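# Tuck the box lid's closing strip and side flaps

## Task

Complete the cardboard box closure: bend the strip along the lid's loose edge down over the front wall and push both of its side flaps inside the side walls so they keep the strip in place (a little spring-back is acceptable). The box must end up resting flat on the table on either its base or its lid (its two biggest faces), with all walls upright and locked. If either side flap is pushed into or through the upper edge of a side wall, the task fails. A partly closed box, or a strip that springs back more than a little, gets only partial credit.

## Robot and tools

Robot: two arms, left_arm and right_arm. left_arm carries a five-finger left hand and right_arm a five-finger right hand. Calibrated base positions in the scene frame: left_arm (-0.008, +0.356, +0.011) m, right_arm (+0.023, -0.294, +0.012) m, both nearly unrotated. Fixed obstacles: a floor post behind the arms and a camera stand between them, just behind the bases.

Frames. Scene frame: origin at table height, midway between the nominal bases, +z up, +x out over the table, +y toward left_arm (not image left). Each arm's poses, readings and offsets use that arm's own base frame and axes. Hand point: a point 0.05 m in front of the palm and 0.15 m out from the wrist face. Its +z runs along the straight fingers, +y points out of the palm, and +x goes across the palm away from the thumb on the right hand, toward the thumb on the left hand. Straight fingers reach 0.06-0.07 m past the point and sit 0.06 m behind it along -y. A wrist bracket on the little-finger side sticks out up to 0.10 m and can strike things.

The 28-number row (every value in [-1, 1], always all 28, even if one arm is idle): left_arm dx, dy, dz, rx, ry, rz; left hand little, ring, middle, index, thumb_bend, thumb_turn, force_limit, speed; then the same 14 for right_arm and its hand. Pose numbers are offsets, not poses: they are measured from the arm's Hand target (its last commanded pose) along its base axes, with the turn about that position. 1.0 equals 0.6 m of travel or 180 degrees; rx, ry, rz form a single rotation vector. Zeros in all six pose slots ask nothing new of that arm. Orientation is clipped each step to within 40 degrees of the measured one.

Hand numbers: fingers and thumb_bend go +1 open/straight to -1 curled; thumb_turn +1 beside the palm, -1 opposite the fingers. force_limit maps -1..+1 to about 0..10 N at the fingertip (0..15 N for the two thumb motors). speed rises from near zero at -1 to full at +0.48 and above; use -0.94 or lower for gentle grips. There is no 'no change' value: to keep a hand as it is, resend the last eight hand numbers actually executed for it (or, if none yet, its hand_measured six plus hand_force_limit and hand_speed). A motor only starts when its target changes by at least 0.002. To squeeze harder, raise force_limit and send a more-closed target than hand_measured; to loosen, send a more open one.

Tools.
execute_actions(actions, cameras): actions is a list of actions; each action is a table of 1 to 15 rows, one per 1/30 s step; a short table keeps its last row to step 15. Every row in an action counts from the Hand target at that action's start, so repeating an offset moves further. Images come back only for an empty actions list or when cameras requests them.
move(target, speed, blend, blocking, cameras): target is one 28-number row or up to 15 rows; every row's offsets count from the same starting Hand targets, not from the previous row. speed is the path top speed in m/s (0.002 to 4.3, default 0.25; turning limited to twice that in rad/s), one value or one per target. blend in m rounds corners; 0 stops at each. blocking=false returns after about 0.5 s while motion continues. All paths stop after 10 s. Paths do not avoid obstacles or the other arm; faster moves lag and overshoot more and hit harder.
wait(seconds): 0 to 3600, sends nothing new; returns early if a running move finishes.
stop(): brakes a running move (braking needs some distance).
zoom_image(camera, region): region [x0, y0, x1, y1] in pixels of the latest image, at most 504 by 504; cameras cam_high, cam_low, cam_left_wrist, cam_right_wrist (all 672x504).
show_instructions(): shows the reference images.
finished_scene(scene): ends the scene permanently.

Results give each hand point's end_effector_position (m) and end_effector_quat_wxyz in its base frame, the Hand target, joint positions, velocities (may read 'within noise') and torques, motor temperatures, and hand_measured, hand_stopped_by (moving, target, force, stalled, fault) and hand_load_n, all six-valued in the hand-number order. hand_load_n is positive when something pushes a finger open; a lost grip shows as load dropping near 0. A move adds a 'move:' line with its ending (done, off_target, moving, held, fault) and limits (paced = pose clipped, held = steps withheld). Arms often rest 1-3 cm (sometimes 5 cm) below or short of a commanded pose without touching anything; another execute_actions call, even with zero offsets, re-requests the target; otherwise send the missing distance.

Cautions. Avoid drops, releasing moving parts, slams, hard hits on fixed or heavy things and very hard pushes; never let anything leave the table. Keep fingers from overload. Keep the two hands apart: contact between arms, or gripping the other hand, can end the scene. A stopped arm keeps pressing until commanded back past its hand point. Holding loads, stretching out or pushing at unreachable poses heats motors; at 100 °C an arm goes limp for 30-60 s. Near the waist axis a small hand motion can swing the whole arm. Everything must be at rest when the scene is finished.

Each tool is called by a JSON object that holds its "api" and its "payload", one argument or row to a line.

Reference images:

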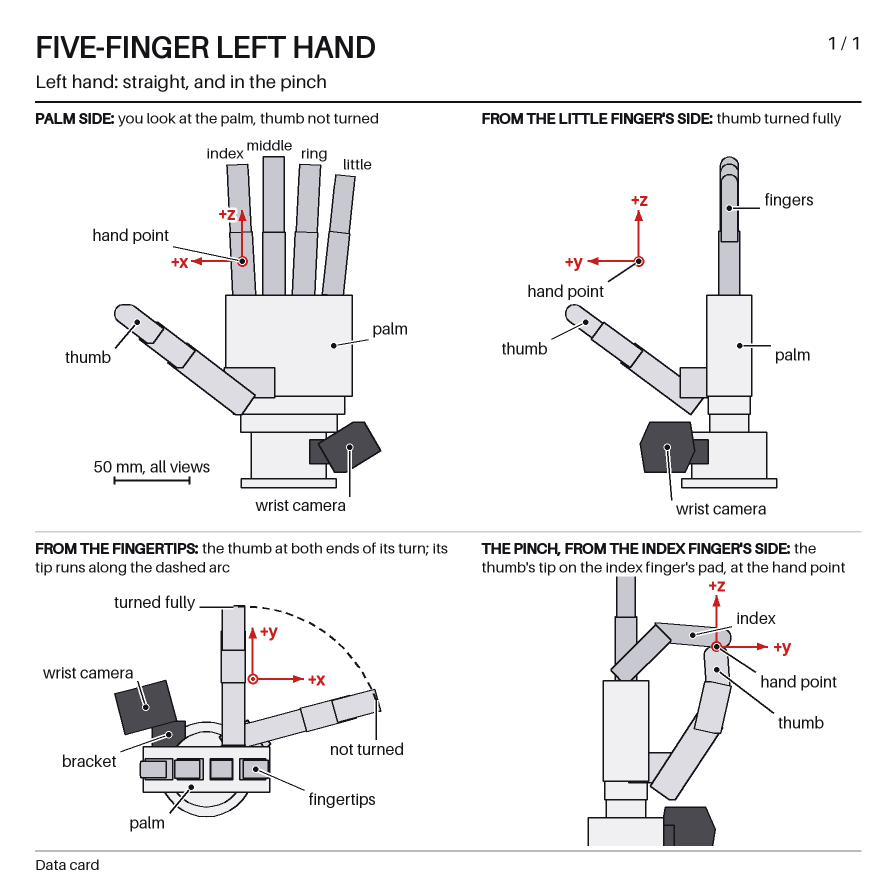

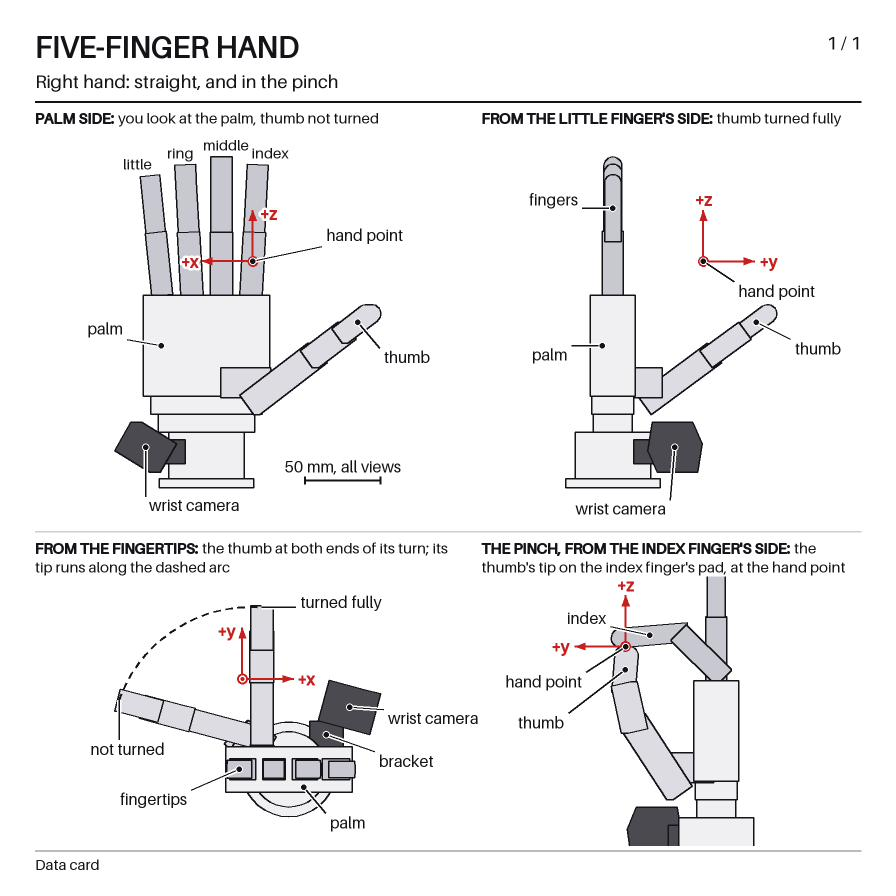

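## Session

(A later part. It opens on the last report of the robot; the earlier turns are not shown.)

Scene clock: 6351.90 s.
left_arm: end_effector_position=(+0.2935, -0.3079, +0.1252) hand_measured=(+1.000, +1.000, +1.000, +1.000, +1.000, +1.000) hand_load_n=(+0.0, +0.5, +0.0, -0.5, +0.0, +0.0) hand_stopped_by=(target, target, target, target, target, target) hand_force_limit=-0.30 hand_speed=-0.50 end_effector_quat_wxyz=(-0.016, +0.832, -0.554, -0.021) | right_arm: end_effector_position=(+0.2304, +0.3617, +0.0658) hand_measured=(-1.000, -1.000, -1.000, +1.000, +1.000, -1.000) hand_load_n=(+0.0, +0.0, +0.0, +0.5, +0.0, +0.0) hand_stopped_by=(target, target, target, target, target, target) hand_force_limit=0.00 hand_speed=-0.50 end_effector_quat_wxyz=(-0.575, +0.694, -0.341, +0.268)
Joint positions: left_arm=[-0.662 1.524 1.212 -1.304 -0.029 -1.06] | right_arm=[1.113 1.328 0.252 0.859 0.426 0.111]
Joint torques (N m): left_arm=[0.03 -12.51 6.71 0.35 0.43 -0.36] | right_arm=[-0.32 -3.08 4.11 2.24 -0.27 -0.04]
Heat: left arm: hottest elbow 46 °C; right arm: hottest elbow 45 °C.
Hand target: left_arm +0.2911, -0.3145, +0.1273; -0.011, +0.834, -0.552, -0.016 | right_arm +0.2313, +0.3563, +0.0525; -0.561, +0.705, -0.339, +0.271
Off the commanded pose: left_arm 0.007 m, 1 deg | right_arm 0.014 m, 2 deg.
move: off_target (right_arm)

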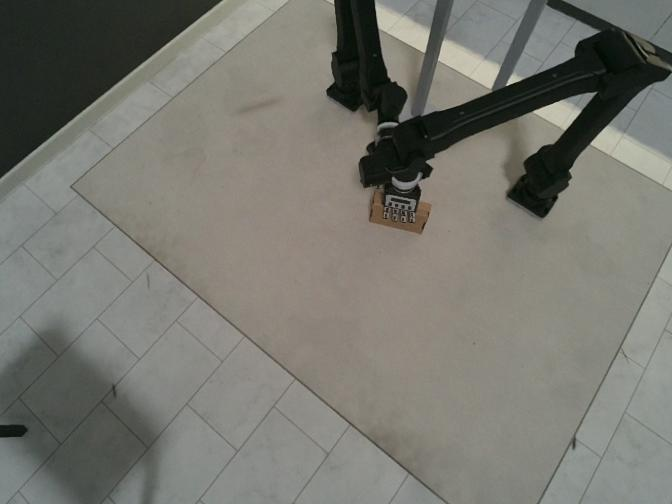

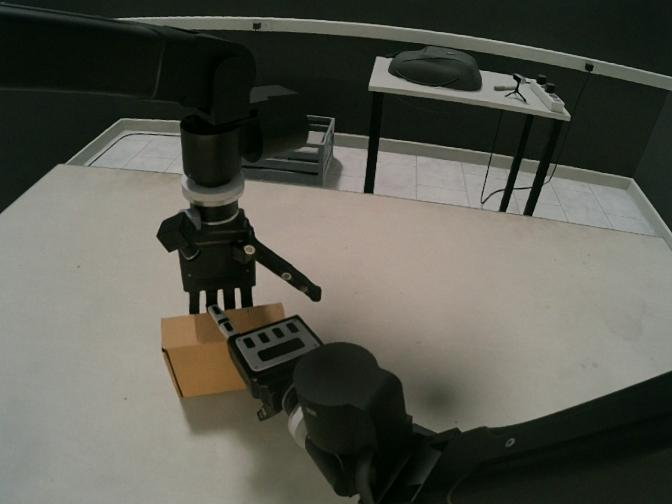

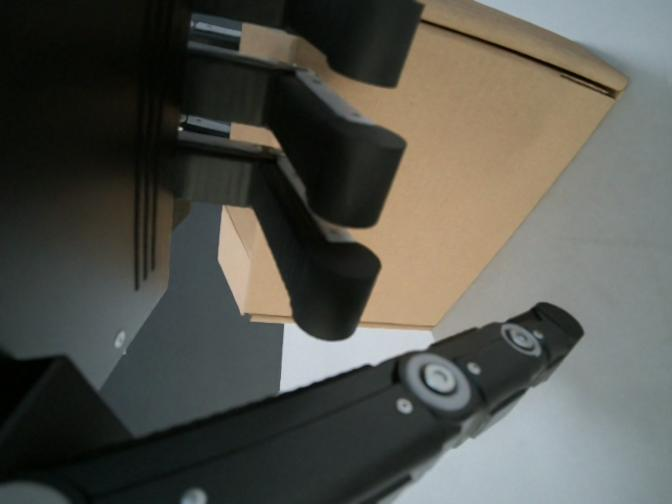

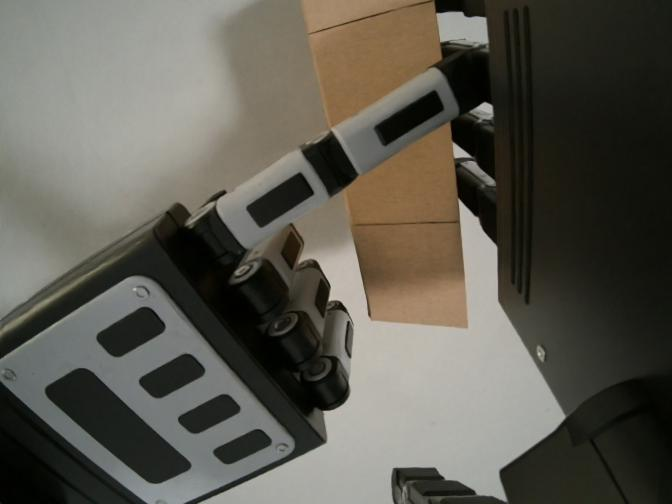

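{"api": "move", "payload": {
  "target": [0.0095,0.0037,0,0,0,0,1,1,1,1,1,1,-0.3,-0.5,0,0,0,0,0,0,-1,-1,-1,1,1,-1,0,-0.5],
  "speed": 0.02,
  "cameras": ["all"]
}}

{"api": "zoom_image", "payload": {
  "camera": "cam_low",
  "region": [140, 270, 310, 400]
}}

{"api": "zoom_image", "payload": {
  "camera": "cam_right_wrist",
  "region": [400, 0, 520, 120]
}}

Scene clock: 6378.60 s.
left_arm: end_effector_position=(+0.2937, -0.3076, +0.1235) hand_measured=(+1.000, +1.000, +1.000, +1.000, +1.000, +1.000) hand_load_n=(+0.0, +0.0, +0.0, -0.5, +0.0, +0.0) hand_stopped_by=(target, target, target, target, target, target) hand_force_limit=-0.30 hand_speed=-0.50 end_effector_quat_wxyz=(-0.017, +0.833, -0.553, -0.023) | right_arm: end_effector_position=(+0.2304, +0.3615, +0.0647) hand_measured=(-1.000, -1.000, -1.000, +1.000, +1.000, -1.000) hand_load_n=(+0.0, +0.0, +0.0, +0.0, +0.0, +0.0) hand_stopped_by=(target, target, target, target, target, target) hand_force_limit=0.00 hand_speed=-0.50 end_effector_quat_wxyz=(-0.574, +0.695, -0.341, +0.268)
Joint positions: left_arm=[-0.662 1.528 1.212 -1.304 -0.029 -1.06] | right_arm=[1.112 1.331 0.252 0.859 0.425 0.111]
Joint torques (N m): left_arm=[0.97 -12.28 7.3 0.34 0.4 -0.23] | right_arm=[-0.32 -3.31 4.1 2.25 -0.25 -0.04]
Heat: left arm: hottest elbow 46 °C; right arm: hottest elbow 44 °C.
Hand target: left_arm +0.2968, -0.3122, +0.1272; -0.011, +0.834, -0.552, -0.016 | right_arm +0.2313, +0.3563, +0.0526; -0.561, +0.705, -0.339, +0.271
Off the commanded pose: left_arm 0.007 m, 1 deg | right_arm 0.013 m, 2 deg.
move: done

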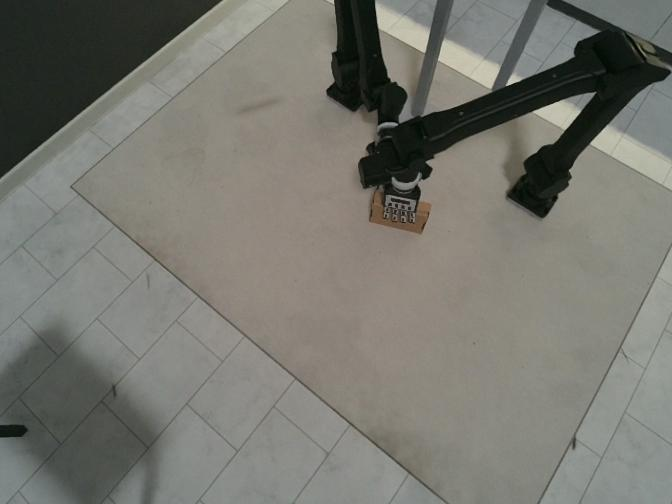

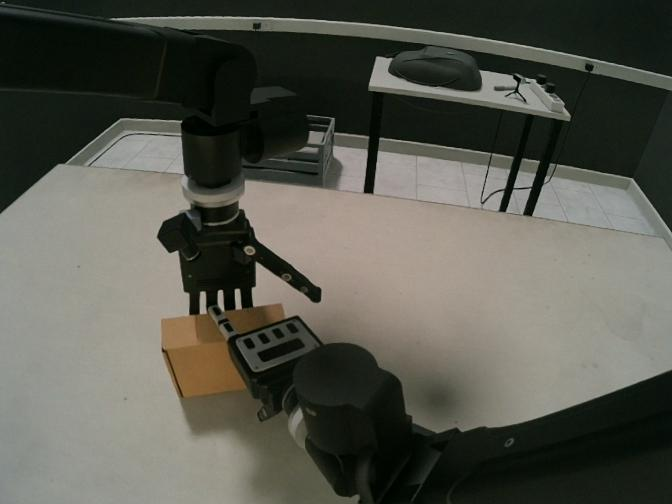

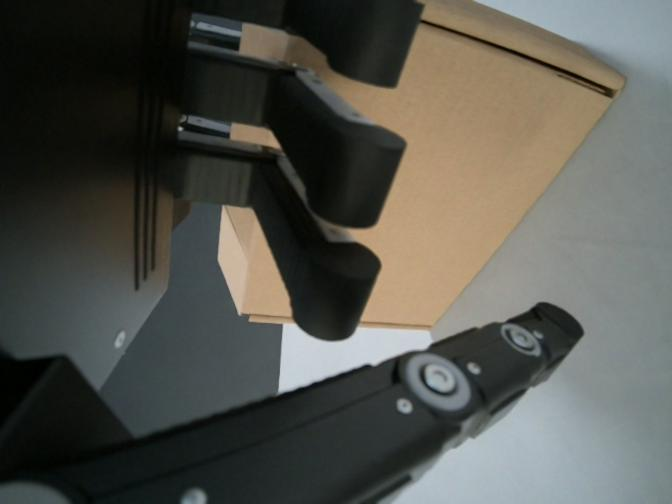

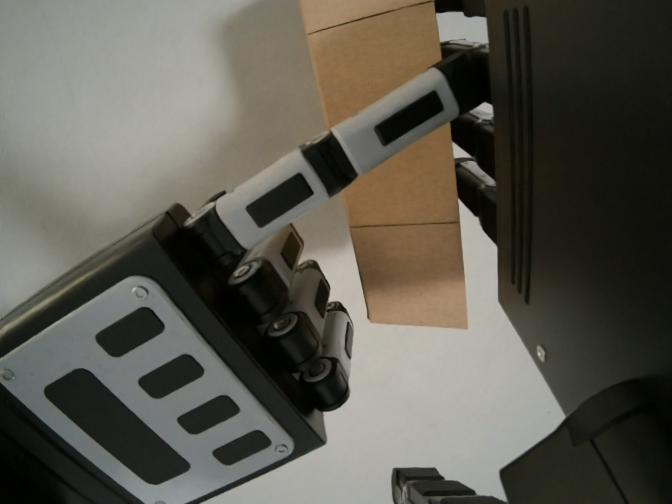

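Scaled by 2.965 from the camera's image (finer frame: 960x720).

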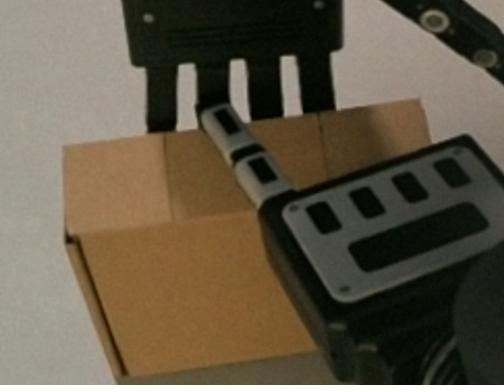

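Scaled by 4.200 from the camera's image (finer frame: 960x720).

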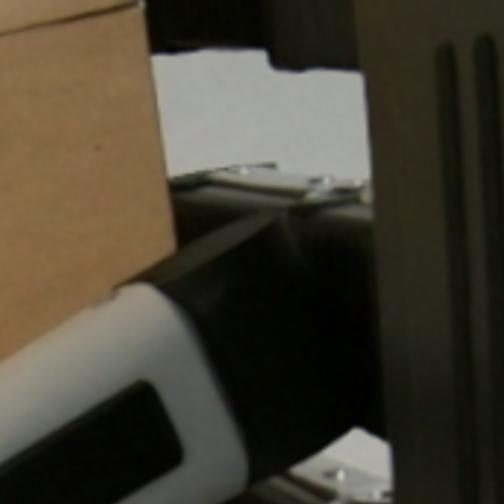

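{"api": "move", "payload": {
  "target": [0,0,0,0,0,0,1,1,1,1,1,1,-0.3,-0.5,-0.0125,-0.0055,0.008,0,0,0,-1,-1,-1,1,1,-1,0,-0.5],
  "speed": 0.02,
  "cameras": ["all"]
}}

{"api": "zoom_image", "payload": {
  "camera": "cam_low",
  "region": [140, 270, 310, 400]
}}

{"api": "zoom_image", "payload": {
  "camera": "cam_right_wrist",
  "region": [400, 0, 520, 120]
}}

Scene clock: 6391.13 s.
left_arm: end_effector_position=(+0.2929, -0.3087, +0.1239) hand_measured=(+1.000, +1.000, +1.000, +1.000, +1.000, +1.000) hand_load_n=(+0.0, +0.0, +0.0, +0.0, +0.0, +0.0) hand_stopped_by=(target, target, target, target, target, target) hand_force_limit=-0.30 hand_speed=-0.50 end_effector_quat_wxyz=(-0.013, +0.833, -0.553, -0.023) | right_arm: end_effector_position=(+0.2277, +0.3561, +0.0630) hand_measured=(-1.000, -1.000, -1.000, +1.000, +1.000, -1.000) hand_load_n=(+0.0, +0.0, +0.0, +0.0, +0.0, +0.0) hand_stopped_by=(target, target, target, target, target, target) hand_force_limit=0.00 hand_speed=-0.50 end_effector_quat_wxyz=(-0.569, +0.697, -0.342, +0.270)
Joint positions: left_arm=[-0.662 1.528 1.212 -1.304 -0.023 -1.06] | right_arm=[1.117 1.314 0.241 0.845 0.436 0.111]
Joint torques (N m): left_arm=[0.97 -12.28 7.31 0.34 0.11 -0.23] | right_arm=[0.85 -5.19 4.15 1.46 0.13 0.01]
Heat: left arm: hottest elbow 47 °C; right arm: hottest elbow 44 °C.
Hand target: left_arm +0.2968, -0.3123, +0.1273; -0.011, +0.834, -0.552, -0.016 | right_arm +0.2238, +0.3531, +0.0574; -0.561, +0.705, -0.339, +0.271
Off the commanded pose: left_arm 0.006 m, 1 deg | right_arm 0.007 m, 1 deg.
move: done

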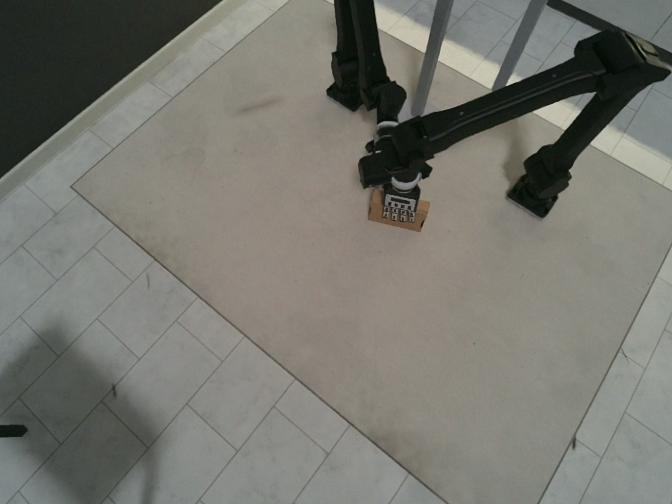

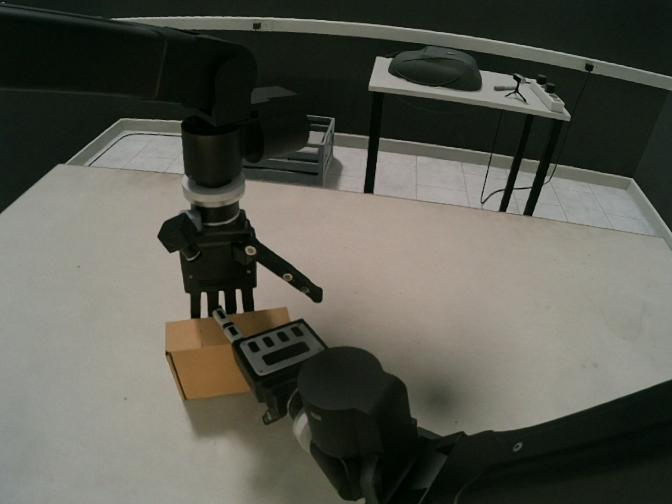

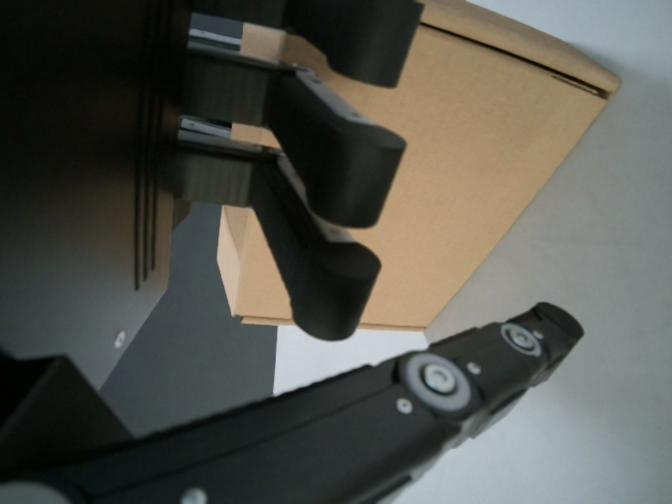

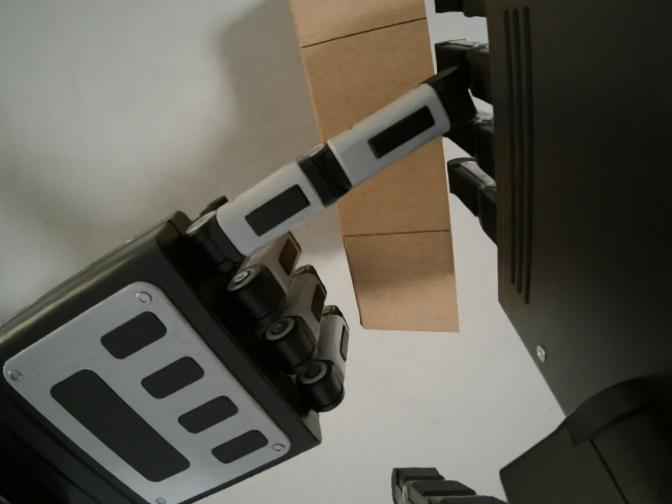

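Scaled by 2.965 from the camera's image (finer frame: 960x720).

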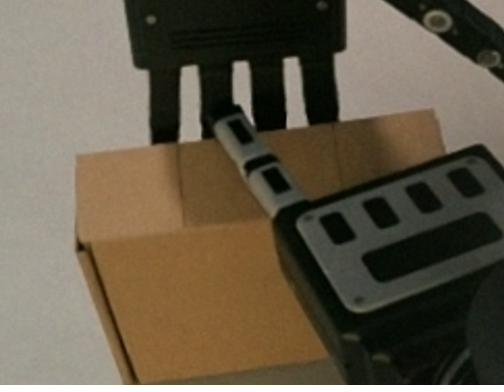

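Scaled by 4.200 from the camera's image (finer frame: 960x720).

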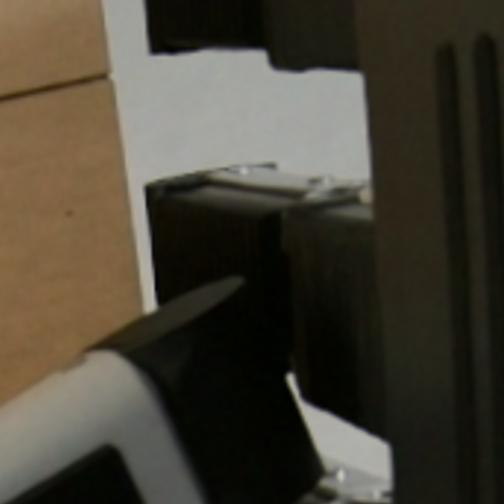

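{"api": "move", "payload": {
  "target": [0,0,0,0,0,0,1,1,1,1,1,1,-0.3,-0.5,0,0,0.03,0,0,0,-1,-1,-1,1,1,-1,0,-0.5],
  "speed": 0.02,
  "cameras": ["cam_low","cam_right_wrist"]
}}

{"api": "zoom_image", "payload": {
  "camera": "cam_low",
  "region": [140, 270, 310, 400]
}}

{"api": "zoom_image", "payload": {
  "camera": "cam_right_wrist",
  "region": [280, 0, 520, 180]
}}

Scene clock: 6416.30 s.
left_arm: end_effector_position=(+0.2929, -0.3087, +0.1239) hand_measured=(+1.000, +1.000, +1.000, +1.000, +1.000, +1.000) hand_load_n=(+0.0, +0.0, +0.0, +0.0, -0.5, -0.5) hand_stopped_by=(target, target, target, target, target, target) hand_force_limit=-0.30 hand_speed=-0.50 end_effector_quat_wxyz=(-0.013, +0.833, -0.553, -0.023) | right_arm: end_effector_position=(+0.2243, +0.3491, +0.0721) hand_measured=(-1.000, -1.000, -1.000, +1.000, +1.000, -1.000) hand_load_n=(+0.0, +0.0, +0.0, +0.0, +0.0, +0.0) hand_stopped_by=(target, target, target, target, target, target) hand_force_limit=0.00 hand_speed=-0.50 end_effector_quat_wxyz=(-0.561, +0.704, -0.342, +0.270)
Joint positions: left_arm=[-0.662 1.528 1.212 -1.304 -0.023 -1.06] | right_arm=[1.117 1.218 0.241 0.727 0.436 0.111]
Joint torques (N m): left_arm=[0.97 -12.28 7.31 0.34 0.11 -0.23] | right_arm=[0.91 -4.6 5.93 1.58 0.14 0.01]
Heat: left arm: hottest elbow 47 °C; right arm: hottest elbow 43 °C.
Hand target: left_arm +0.2968, -0.3123, +0.1273; -0.011, +0.834, -0.552, -0.016 | right_arm +0.2238, +0.3532, +0.0754; -0.561, +0.705, -0.339, +0.271
Off the commanded pose: left_arm 0.006 m, 1 deg | right_arm 0.005 m, 0 deg.
move: done

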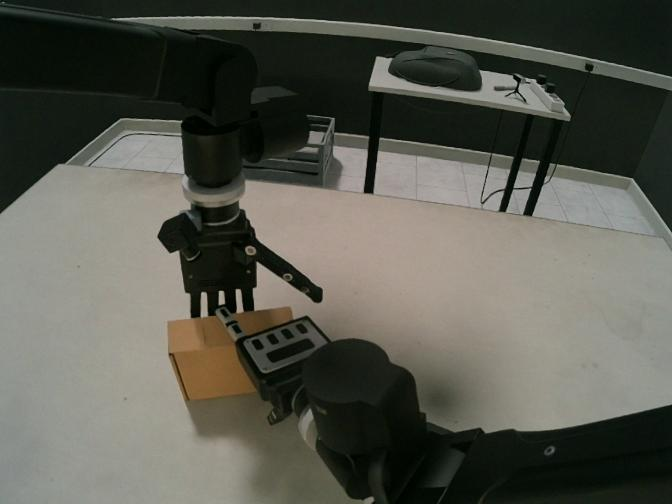

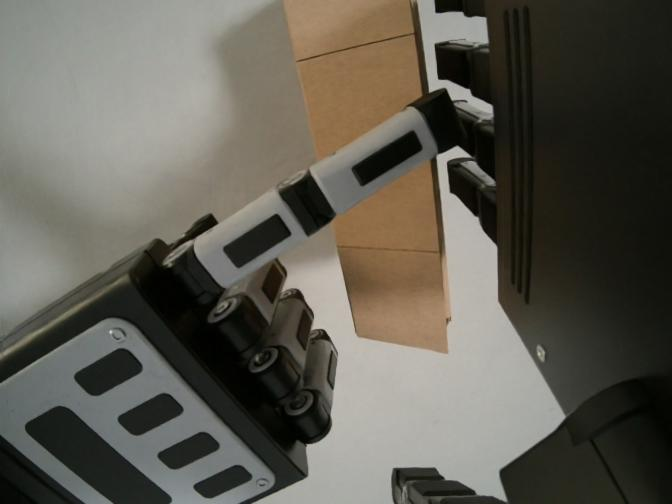

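Scaled by 2.965 from the camera's image (finer frame: 960x720).

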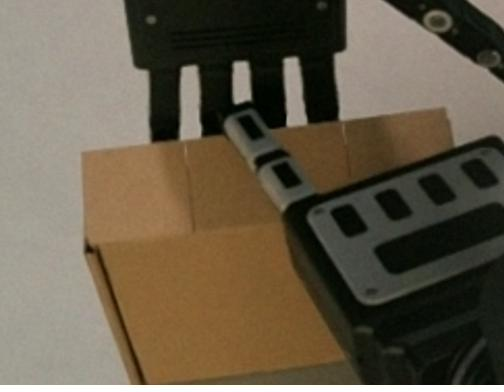

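Scaled by 2.100 from the camera's image (finer frame: 960x720).

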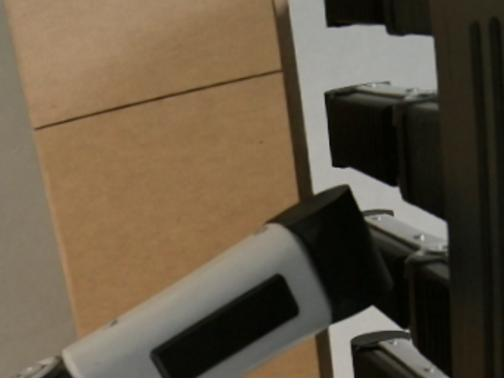

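{"api": "move", "payload": {
  "target": [0,0,0,0,0,0,1,1,1,1,1,1,-0.3,-0.5,-0.0153,-0.0067,0.008,0,0,0,-1,-1,-1,1,1,-1,0,-0.5],
  "speed": 0.02,
  "cameras": ["cam_low","cam_right_wrist"]
}}

{"api": "zoom_image", "payload": {
  "camera": "cam_low",
  "region": [140, 270, 310, 400]
}}

{"api": "zoom_image", "payload": {
  "camera": "cam_right_wrist",
  "region": [280, 0, 520, 180]
}}

Scene clock: 6425.13 s.
left_arm: end_effector_position=(+0.2929, -0.3087, +0.1239) hand_measured=(+1.000, +1.000, +1.000, +1.000, +1.000, +1.000) hand_load_n=(+0.0, +0.0, +0.0, +0.0, +0.0, +0.0) hand_stopped_by=(target, target, target, target, target, target) hand_force_limit=-0.30 hand_speed=-0.50 end_effector_quat_wxyz=(-0.013, +0.833, -0.553, -0.023) | right_arm: end_effector_position=(+0.2179, +0.3491, +0.0816) hand_measured=(-1.000, -1.000, -1.000, +1.000, +1.000, -1.000) hand_load_n=(+0.0, +0.0, +0.0, +0.0, +0.0, +0.0) hand_stopped_by=(target, target, target, target, target, target) hand_force_limit=0.00 hand_speed=-0.50 end_effector_quat_wxyz=(-0.564, +0.702, -0.340, +0.273)
Joint positions: left_arm=[-0.662 1.528 1.212 -1.304 -0.023 -1.06] | right_arm=[1.144 1.166 0.241 0.681 0.463 0.111]
Joint torques (N m): left_arm=[0.97 -12.34 7.31 0.34 0.11 -0.23] | right_arm=[0.91 -4.31 5.35 1.68 0.13 0.08]
Heat: left arm: hottest elbow 47 °C; right arm: hottest elbow 43 °C.
Hand target: left_arm +0.2968, -0.3123, +0.1273; -0.011, +0.834, -0.552, -0.016 | right_arm +0.2146, +0.3491, +0.0801; -0.561, +0.705, -0.339, +0.271
Off the commanded pose: left_arm 0.006 m, 1 deg | right_arm 0.004 m, 1 deg.
move: done

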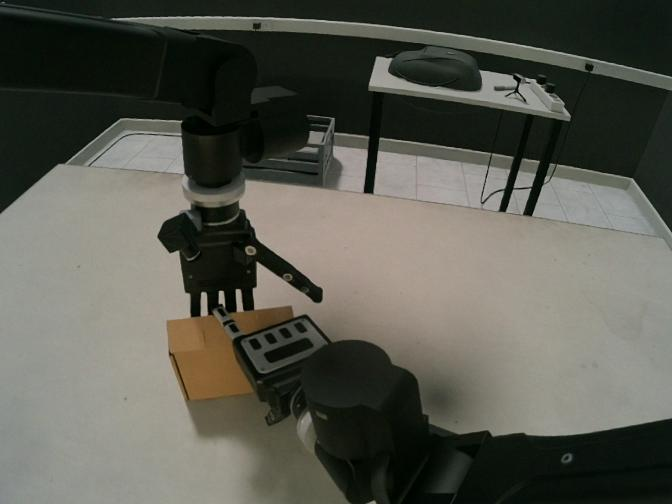

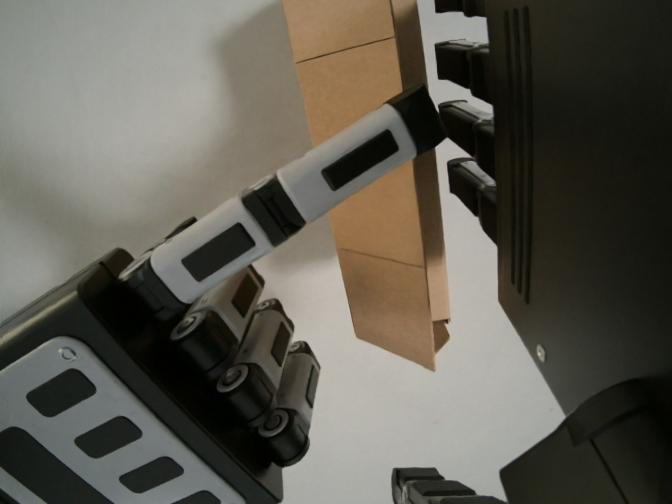

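Scaled by 2.965 from the camera's image (finer frame: 960x720).

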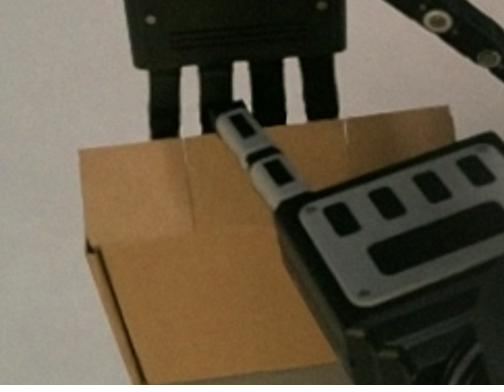

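Scaled by 2.100 from the camera's image (finer frame: 960x720).

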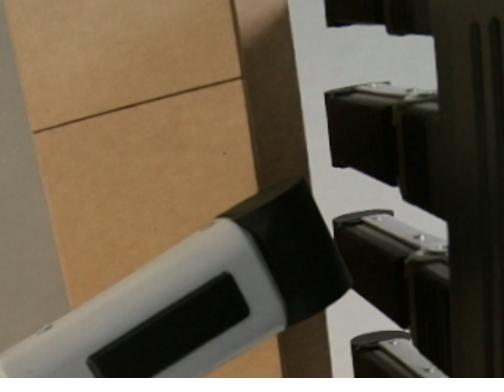

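{"api": "move", "payload": {
  "target": [0,0,0,0,0,0,1,1,1,1,1,1,-0.3,-0.5,-0.009,-0.004,-0.014,0,0,0,-1,-1,-1,1,1,-1,0,-0.5],
  "speed": 0.02,
  "cameras": ["cam_low","cam_right_wrist"]
}}

{"api": "zoom_image", "payload": {
  "camera": "cam_low",
  "region": [140, 270, 310, 400]
}}

{"api": "zoom_image", "payload": {
  "camera": "cam_right_wrist",
  "region": [280, 0, 520, 180]
}}

Scene clock: 6450.50 s.
left_arm: end_effector_position=(+0.2929, -0.3087, +0.1239) hand_measured=(+1.000, +1.000, +1.000, +1.000, +1.000, +1.000) hand_load_n=(+0.0, +0.0, +0.0, +0.0, +0.0, +0.0) hand_stopped_by=(target, target, target, target, target, target) hand_force_limit=-0.30 hand_speed=-0.50 end_effector_quat_wxyz=(-0.013, +0.833, -0.553, -0.023) | right_arm: end_effector_position=(+0.2122, +0.3453, +0.0738) hand_measured=(-1.000, -1.000, -1.000, +1.000, +1.000, -1.000) hand_load_n=(+0.0, +0.0, +0.0, +0.0, +0.0, +0.0) hand_stopped_by=(target, target, target, target, target, target) hand_force_limit=0.00 hand_speed=-0.50 end_effector_quat_wxyz=(-0.558, +0.706, -0.338, +0.274)
Joint positions: left_arm=[-0.662 1.528 1.212 -1.304 -0.023 -1.06] | right_arm=[1.161 1.174 0.225 0.692 0.479 0.111]
Joint torques (N m): left_arm=[0.97 -12.28 7.3 0.32 0.11 -0.23] | right_arm=[1.03 -2.9 4.93 2.92 0.13 0.13]
Heat: left arm: hottest elbow 47 °C; right arm: hottest elbow 43 °C.
Hand target: left_arm +0.2968, -0.3123, +0.1273; -0.011, +0.834, -0.552, -0.016 | right_arm +0.2092, +0.3466, +0.0718; -0.561, +0.705, -0.339, +0.271
Off the commanded pose: left_arm 0.006 m, 1 deg | right_arm 0.004 m, 1 deg.
move: done

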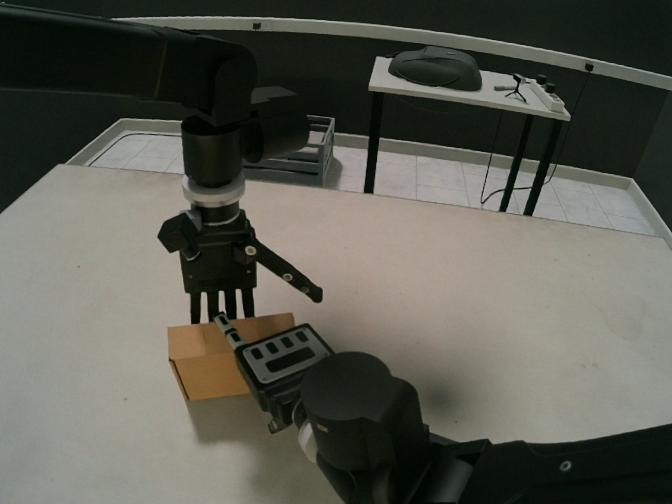

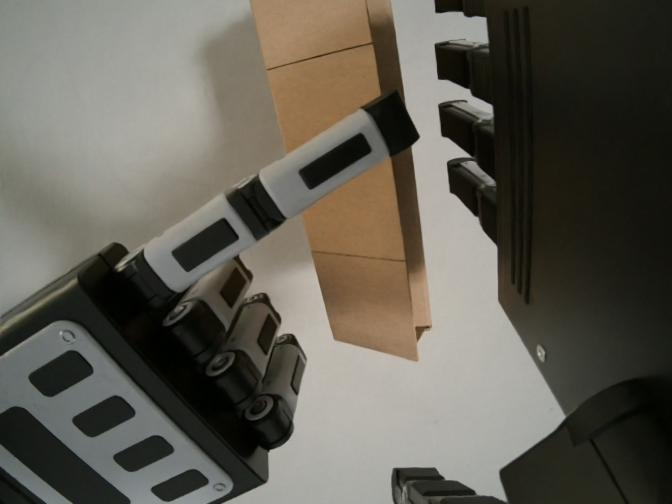

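Scaled by 2.965 from the camera's image (finer frame: 960x720).

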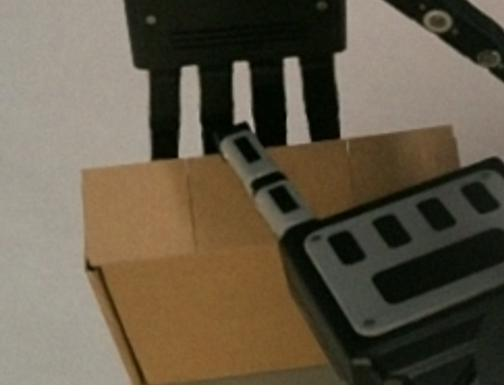

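Scaled by 2.100 from the camera's image (finer frame: 960x720).

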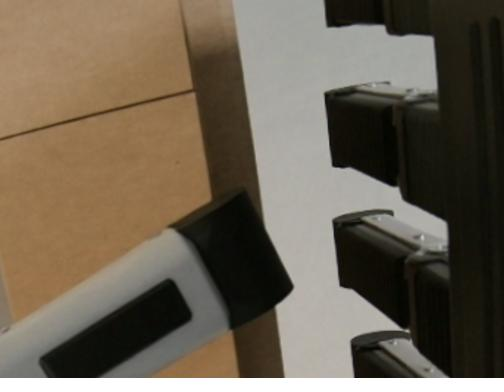

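{"api": "move", "payload": {
  "target": [0,0,0,0,0,0,1,1,1,1,1,1,-0.3,-0.5,0.0107,0.0047,0,0,0,0,-1,-1,-1,1,1,-1,0,-0.5],
  "speed": 0.01,
  "cameras": ["cam_low","cam_right_wrist"]
}}

{"api": "zoom_image", "payload": {
  "camera": "cam_low",
  "region": [140, 270, 310, 400]
}}

{"api": "zoom_image", "payload": {
  "camera": "cam_right_wrist",
  "region": [280, 0, 520, 180]
}}

Scene clock: 6462.50 s.
left_arm: end_effector_position=(+0.2929, -0.3087, +0.1239) hand_measured=(+1.000, +1.000, +1.000, +1.000, +1.000, +1.000) hand_load_n=(+0.0, -0.5, +0.0, +0.0, +0.0, +0.0) hand_stopped_by=(target, target, target, target, target, target) hand_force_limit=-0.30 hand_speed=-0.50 end_effector_quat_wxyz=(-0.013, +0.833, -0.553, -0.023) | right_arm: end_effector_position=(+0.2118, +0.3464, +0.0692) hand_measured=(-1.000, -1.000, -1.000, +1.000, +1.000, -1.000) hand_load_n=(+0.0, +0.0, +0.0, +0.0, +0.0, +0.0) hand_stopped_by=(target, target, target, target, target, target) hand_force_limit=0.00 hand_speed=-0.50 end_effector_quat_wxyz=(-0.557, +0.709, -0.336, +0.271)
Joint positions: left_arm=[-0.662 1.528 1.212 -1.304 -0.023 -1.06] | right_arm=[1.157 1.194 0.225 0.705 0.468 0.111]
Joint torques (N m): left_arm=[0.97 -12.28 7.3 0.34 0.11 -0.23] | right_arm=[-0.26 -3.02 5.7 2.86 -0.15 0.08]
Heat: left arm: hottest elbow 47 °C; right arm: hottest elbow 43 °C.
Hand target: left_arm +0.2968, -0.3123, +0.1273; -0.011, +0.834, -0.552, -0.016 | right_arm +0.2156, +0.3494, +0.0716; -0.561, +0.705, -0.339, +0.271
Off the commanded pose: left_arm 0.006 m, 1 deg | right_arm 0.006 m, 1 deg.
move: done

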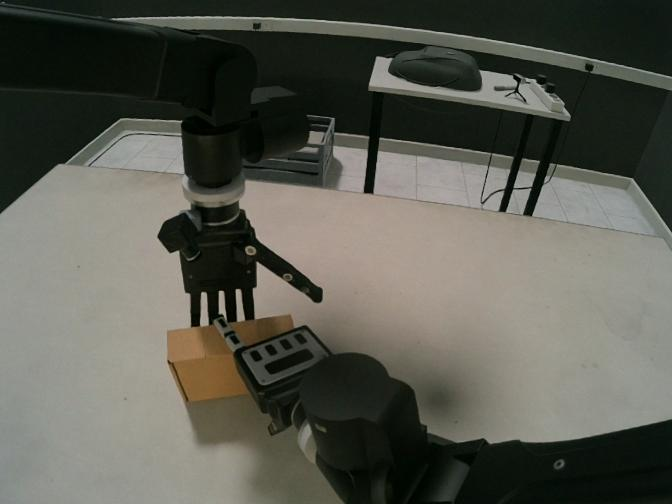

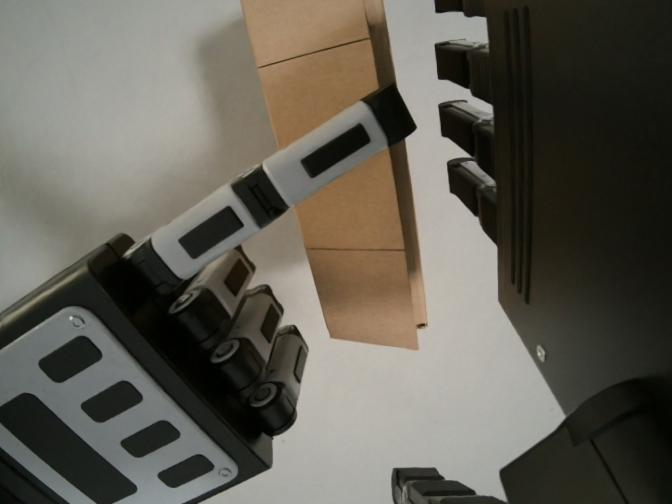

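Scaled by 2.965 from the camera's image (finer frame: 960x720).

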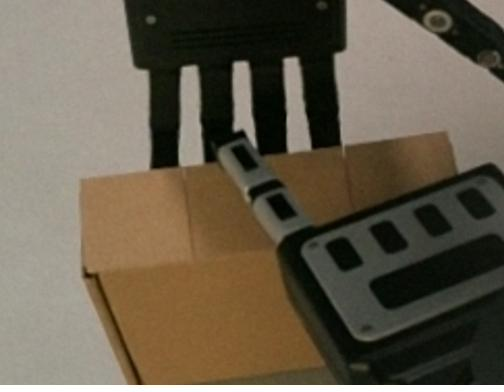

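Scaled by 2.100 from the camera's image (finer frame: 960x720).

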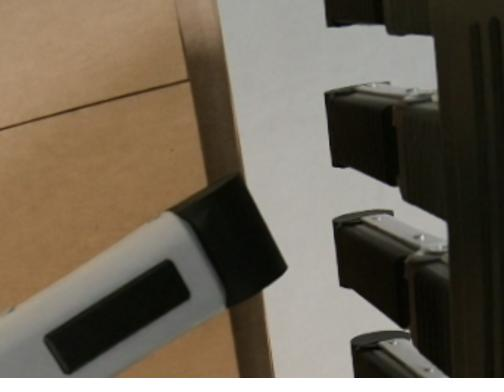

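{"api": "zoom_image", "payload": {
  "camera": "cam_low",
  "region": [140, 300, 280, 420]
}}

Scaled by 3.600 from the camera's image (finer frame: 960x720).

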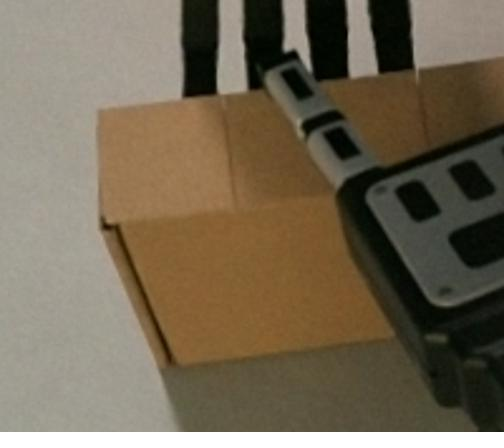

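{"api": "move", "payload": {
  "target": [0,0,0,0,0,0,1,1,1,1,1,1,-0.3,-0.5,0.0125,0.0055,0.005,0,0,0,-1,-1,-1,1,1,-1,0,-0.5],
  "speed": 0.01,
  "cameras": ["cam_low","cam_right_wrist"]
}}

{"api": "zoom_image", "payload": {
  "camera": "cam_low",
  "region": [140, 300, 280, 420]
}}

{"api": "zoom_image", "payload": {
  "camera": "cam_right_wrist",
  "region": [280, 0, 520, 180]
}}

Scene clock: 6484.37 s.
left_arm: end_effector_position=(+0.2929, -0.3087, +0.1239) hand_measured=(+1.000, +1.000, +1.000, +1.000, +1.000, +1.000) hand_load_n=(+0.0, +0.0, +0.0, +0.0, +0.0, -0.5) hand_stopped_by=(target, target, target, target, target, target) hand_force_limit=-0.30 hand_speed=-0.50 end_effector_quat_wxyz=(-0.013, +0.833, -0.553, -0.023) | right_arm: end_effector_position=(+0.2157, +0.3443, +0.0672) hand_measured=(-1.000, -1.000, -1.000, +1.000, +1.000, -1.000) hand_load_n=(+0.0, +0.5, +0.0, +0.0, +0.0, +0.0) hand_stopped_by=(target, target, target, target, target, target) hand_force_limit=0.00 hand_speed=-0.50 end_effector_quat_wxyz=(-0.555, +0.711, -0.338, +0.269)
Joint positions: left_arm=[-0.662 1.528 1.212 -1.304 -0.023 -1.06] | right_arm=[1.136 1.198 0.225 0.705 0.445 0.111]
Joint torques (N m): left_arm=[0.97 -12.28 7.31 0.34 0.11 -0.23] | right_arm=[-0.32 -3.02 6.9 2.5 -0.11 0.01]
Heat: left arm: hottest elbow 47 °C; right arm: hottest elbow 44 °C.
Hand target: left_arm +0.2968, -0.3123, +0.1273; -0.011, +0.834, -0.552, -0.016 | right_arm +0.2232, +0.3527, +0.0748; -0.561, +0.705, -0.339, +0.271
Off the commanded pose: left_arm 0.006 m, 1 deg | right_arm 0.013 m, 1 deg.
move: off_target (right_arm)

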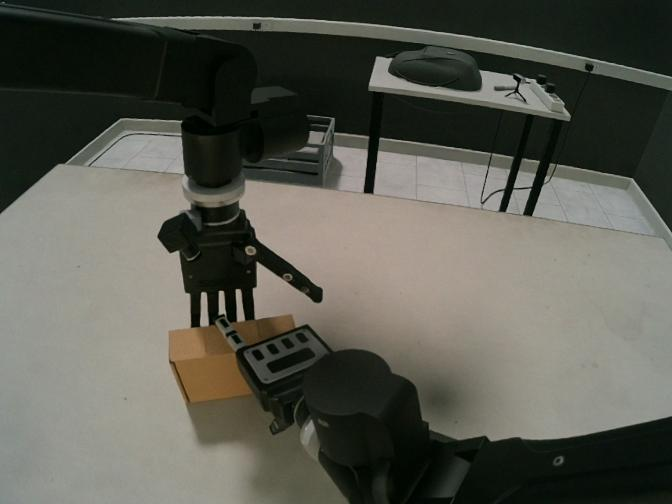

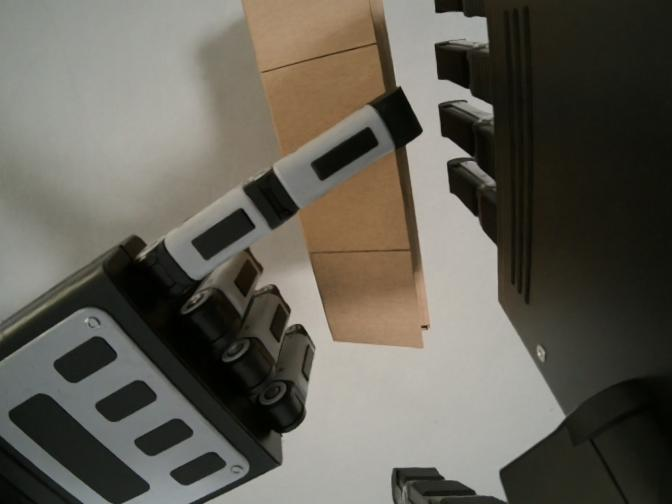

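Scaled by 3.600 from the camera's image (finer frame: 960x720).

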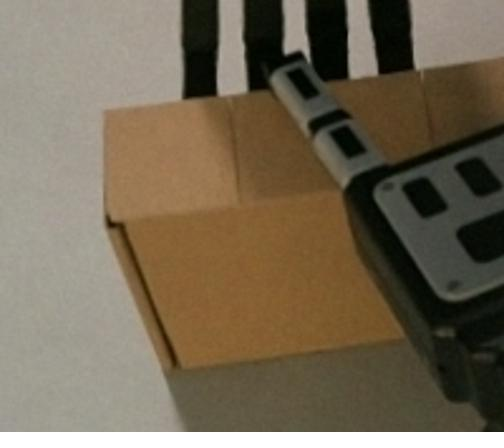

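Scaled by 2.100 from the camera's image (finer frame: 960x720).

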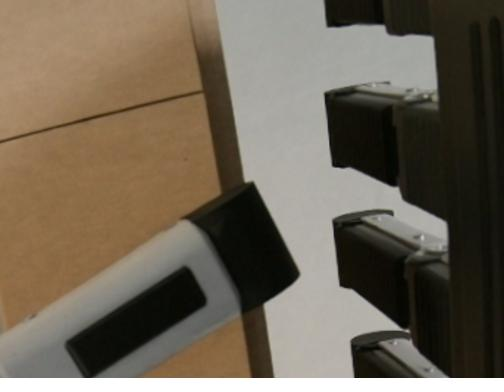

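{"api": "move", "payload": {
  "target": [0,0,0,0,0,0,1,1,1,1,1,1,-0.3,-0.5,0,0,0.008,0,0,0,-1,-1,-1,1,1,-1,0,-0.5],
  "speed": 0.01,
  "cameras": ["cam_low","cam_right_wrist"]
}}

{"api": "zoom_image", "payload": {
  "camera": "cam_low",
  "region": [140, 300, 280, 420]
}}

Scene clock: 6493.93 s.
left_arm: end_effector_position=(+0.2929, -0.3087, +0.1239) hand_measured=(+1.000, +1.000, +1.000, +1.000, +1.000, +1.000) hand_load_n=(+0.0, +0.0, +0.0, +0.0, +0.0, +0.0) hand_stopped_by=(target, target, target, target, target, target) hand_force_limit=-0.30 hand_speed=-0.50 end_effector_quat_wxyz=(-0.013, +0.833, -0.553, -0.023) | right_arm: end_effector_position=(+0.2160, +0.3450, +0.0688) hand_measured=(-1.000, -1.000, -1.000, +1.000, +1.000, -1.000) hand_load_n=(+0.0, +0.0, +0.0, +0.0, +0.0, +0.5) hand_stopped_by=(target, target, target, target, target, target) hand_force_limit=0.00 hand_speed=-0.50 end_effector_quat_wxyz=(-0.556, +0.711, -0.338, +0.269)
Joint positions: left_arm=[-0.662 1.528 1.212 -1.304 -0.023 -1.06] | right_arm=[1.136 1.193 0.228 0.698 0.445 0.111]
Joint torques (N m): left_arm=[0.97 -12.28 7.31 0.34 0.11 -0.23] | right_arm=[-0.38 -4.42 7.15 1.58 -0.11 0.01]
Heat: left arm: hottest elbow 47 °C; right arm: hottest elbow 44 °C.
Hand target: left_arm +0.2968, -0.3123, +0.1273; -0.011, +0.834, -0.552, -0.016 | right_arm +0.2231, +0.3528, +0.0796; -0.561, +0.705, -0.339, +0.271
Off the commanded pose: left_arm 0.006 m, 1 deg | right_arm 0.015 m, 1 deg.
move: off_target (right_arm)

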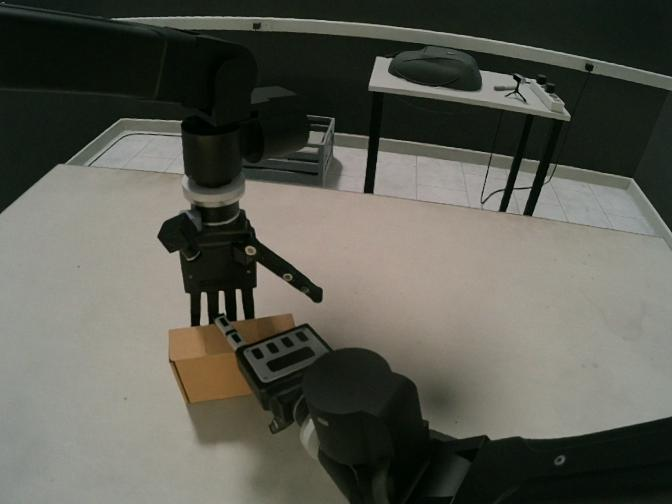

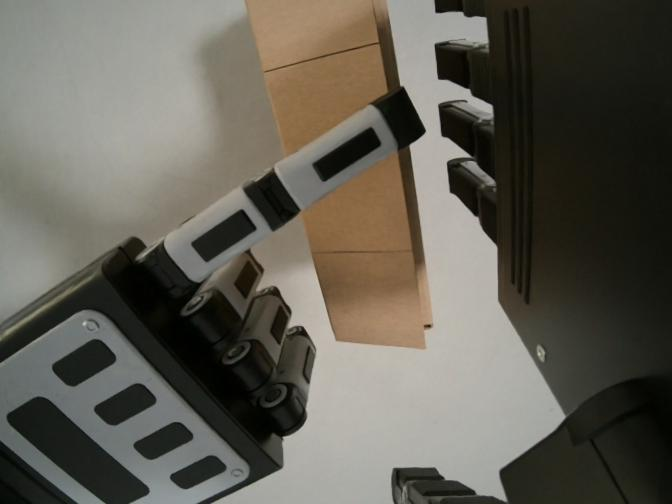

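Scaled by 3.600 from the camera's image (finer frame: 960x720).

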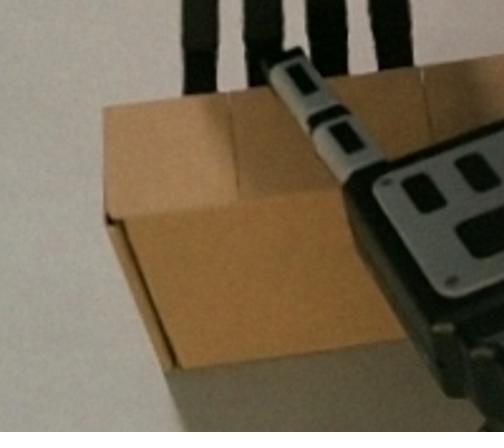

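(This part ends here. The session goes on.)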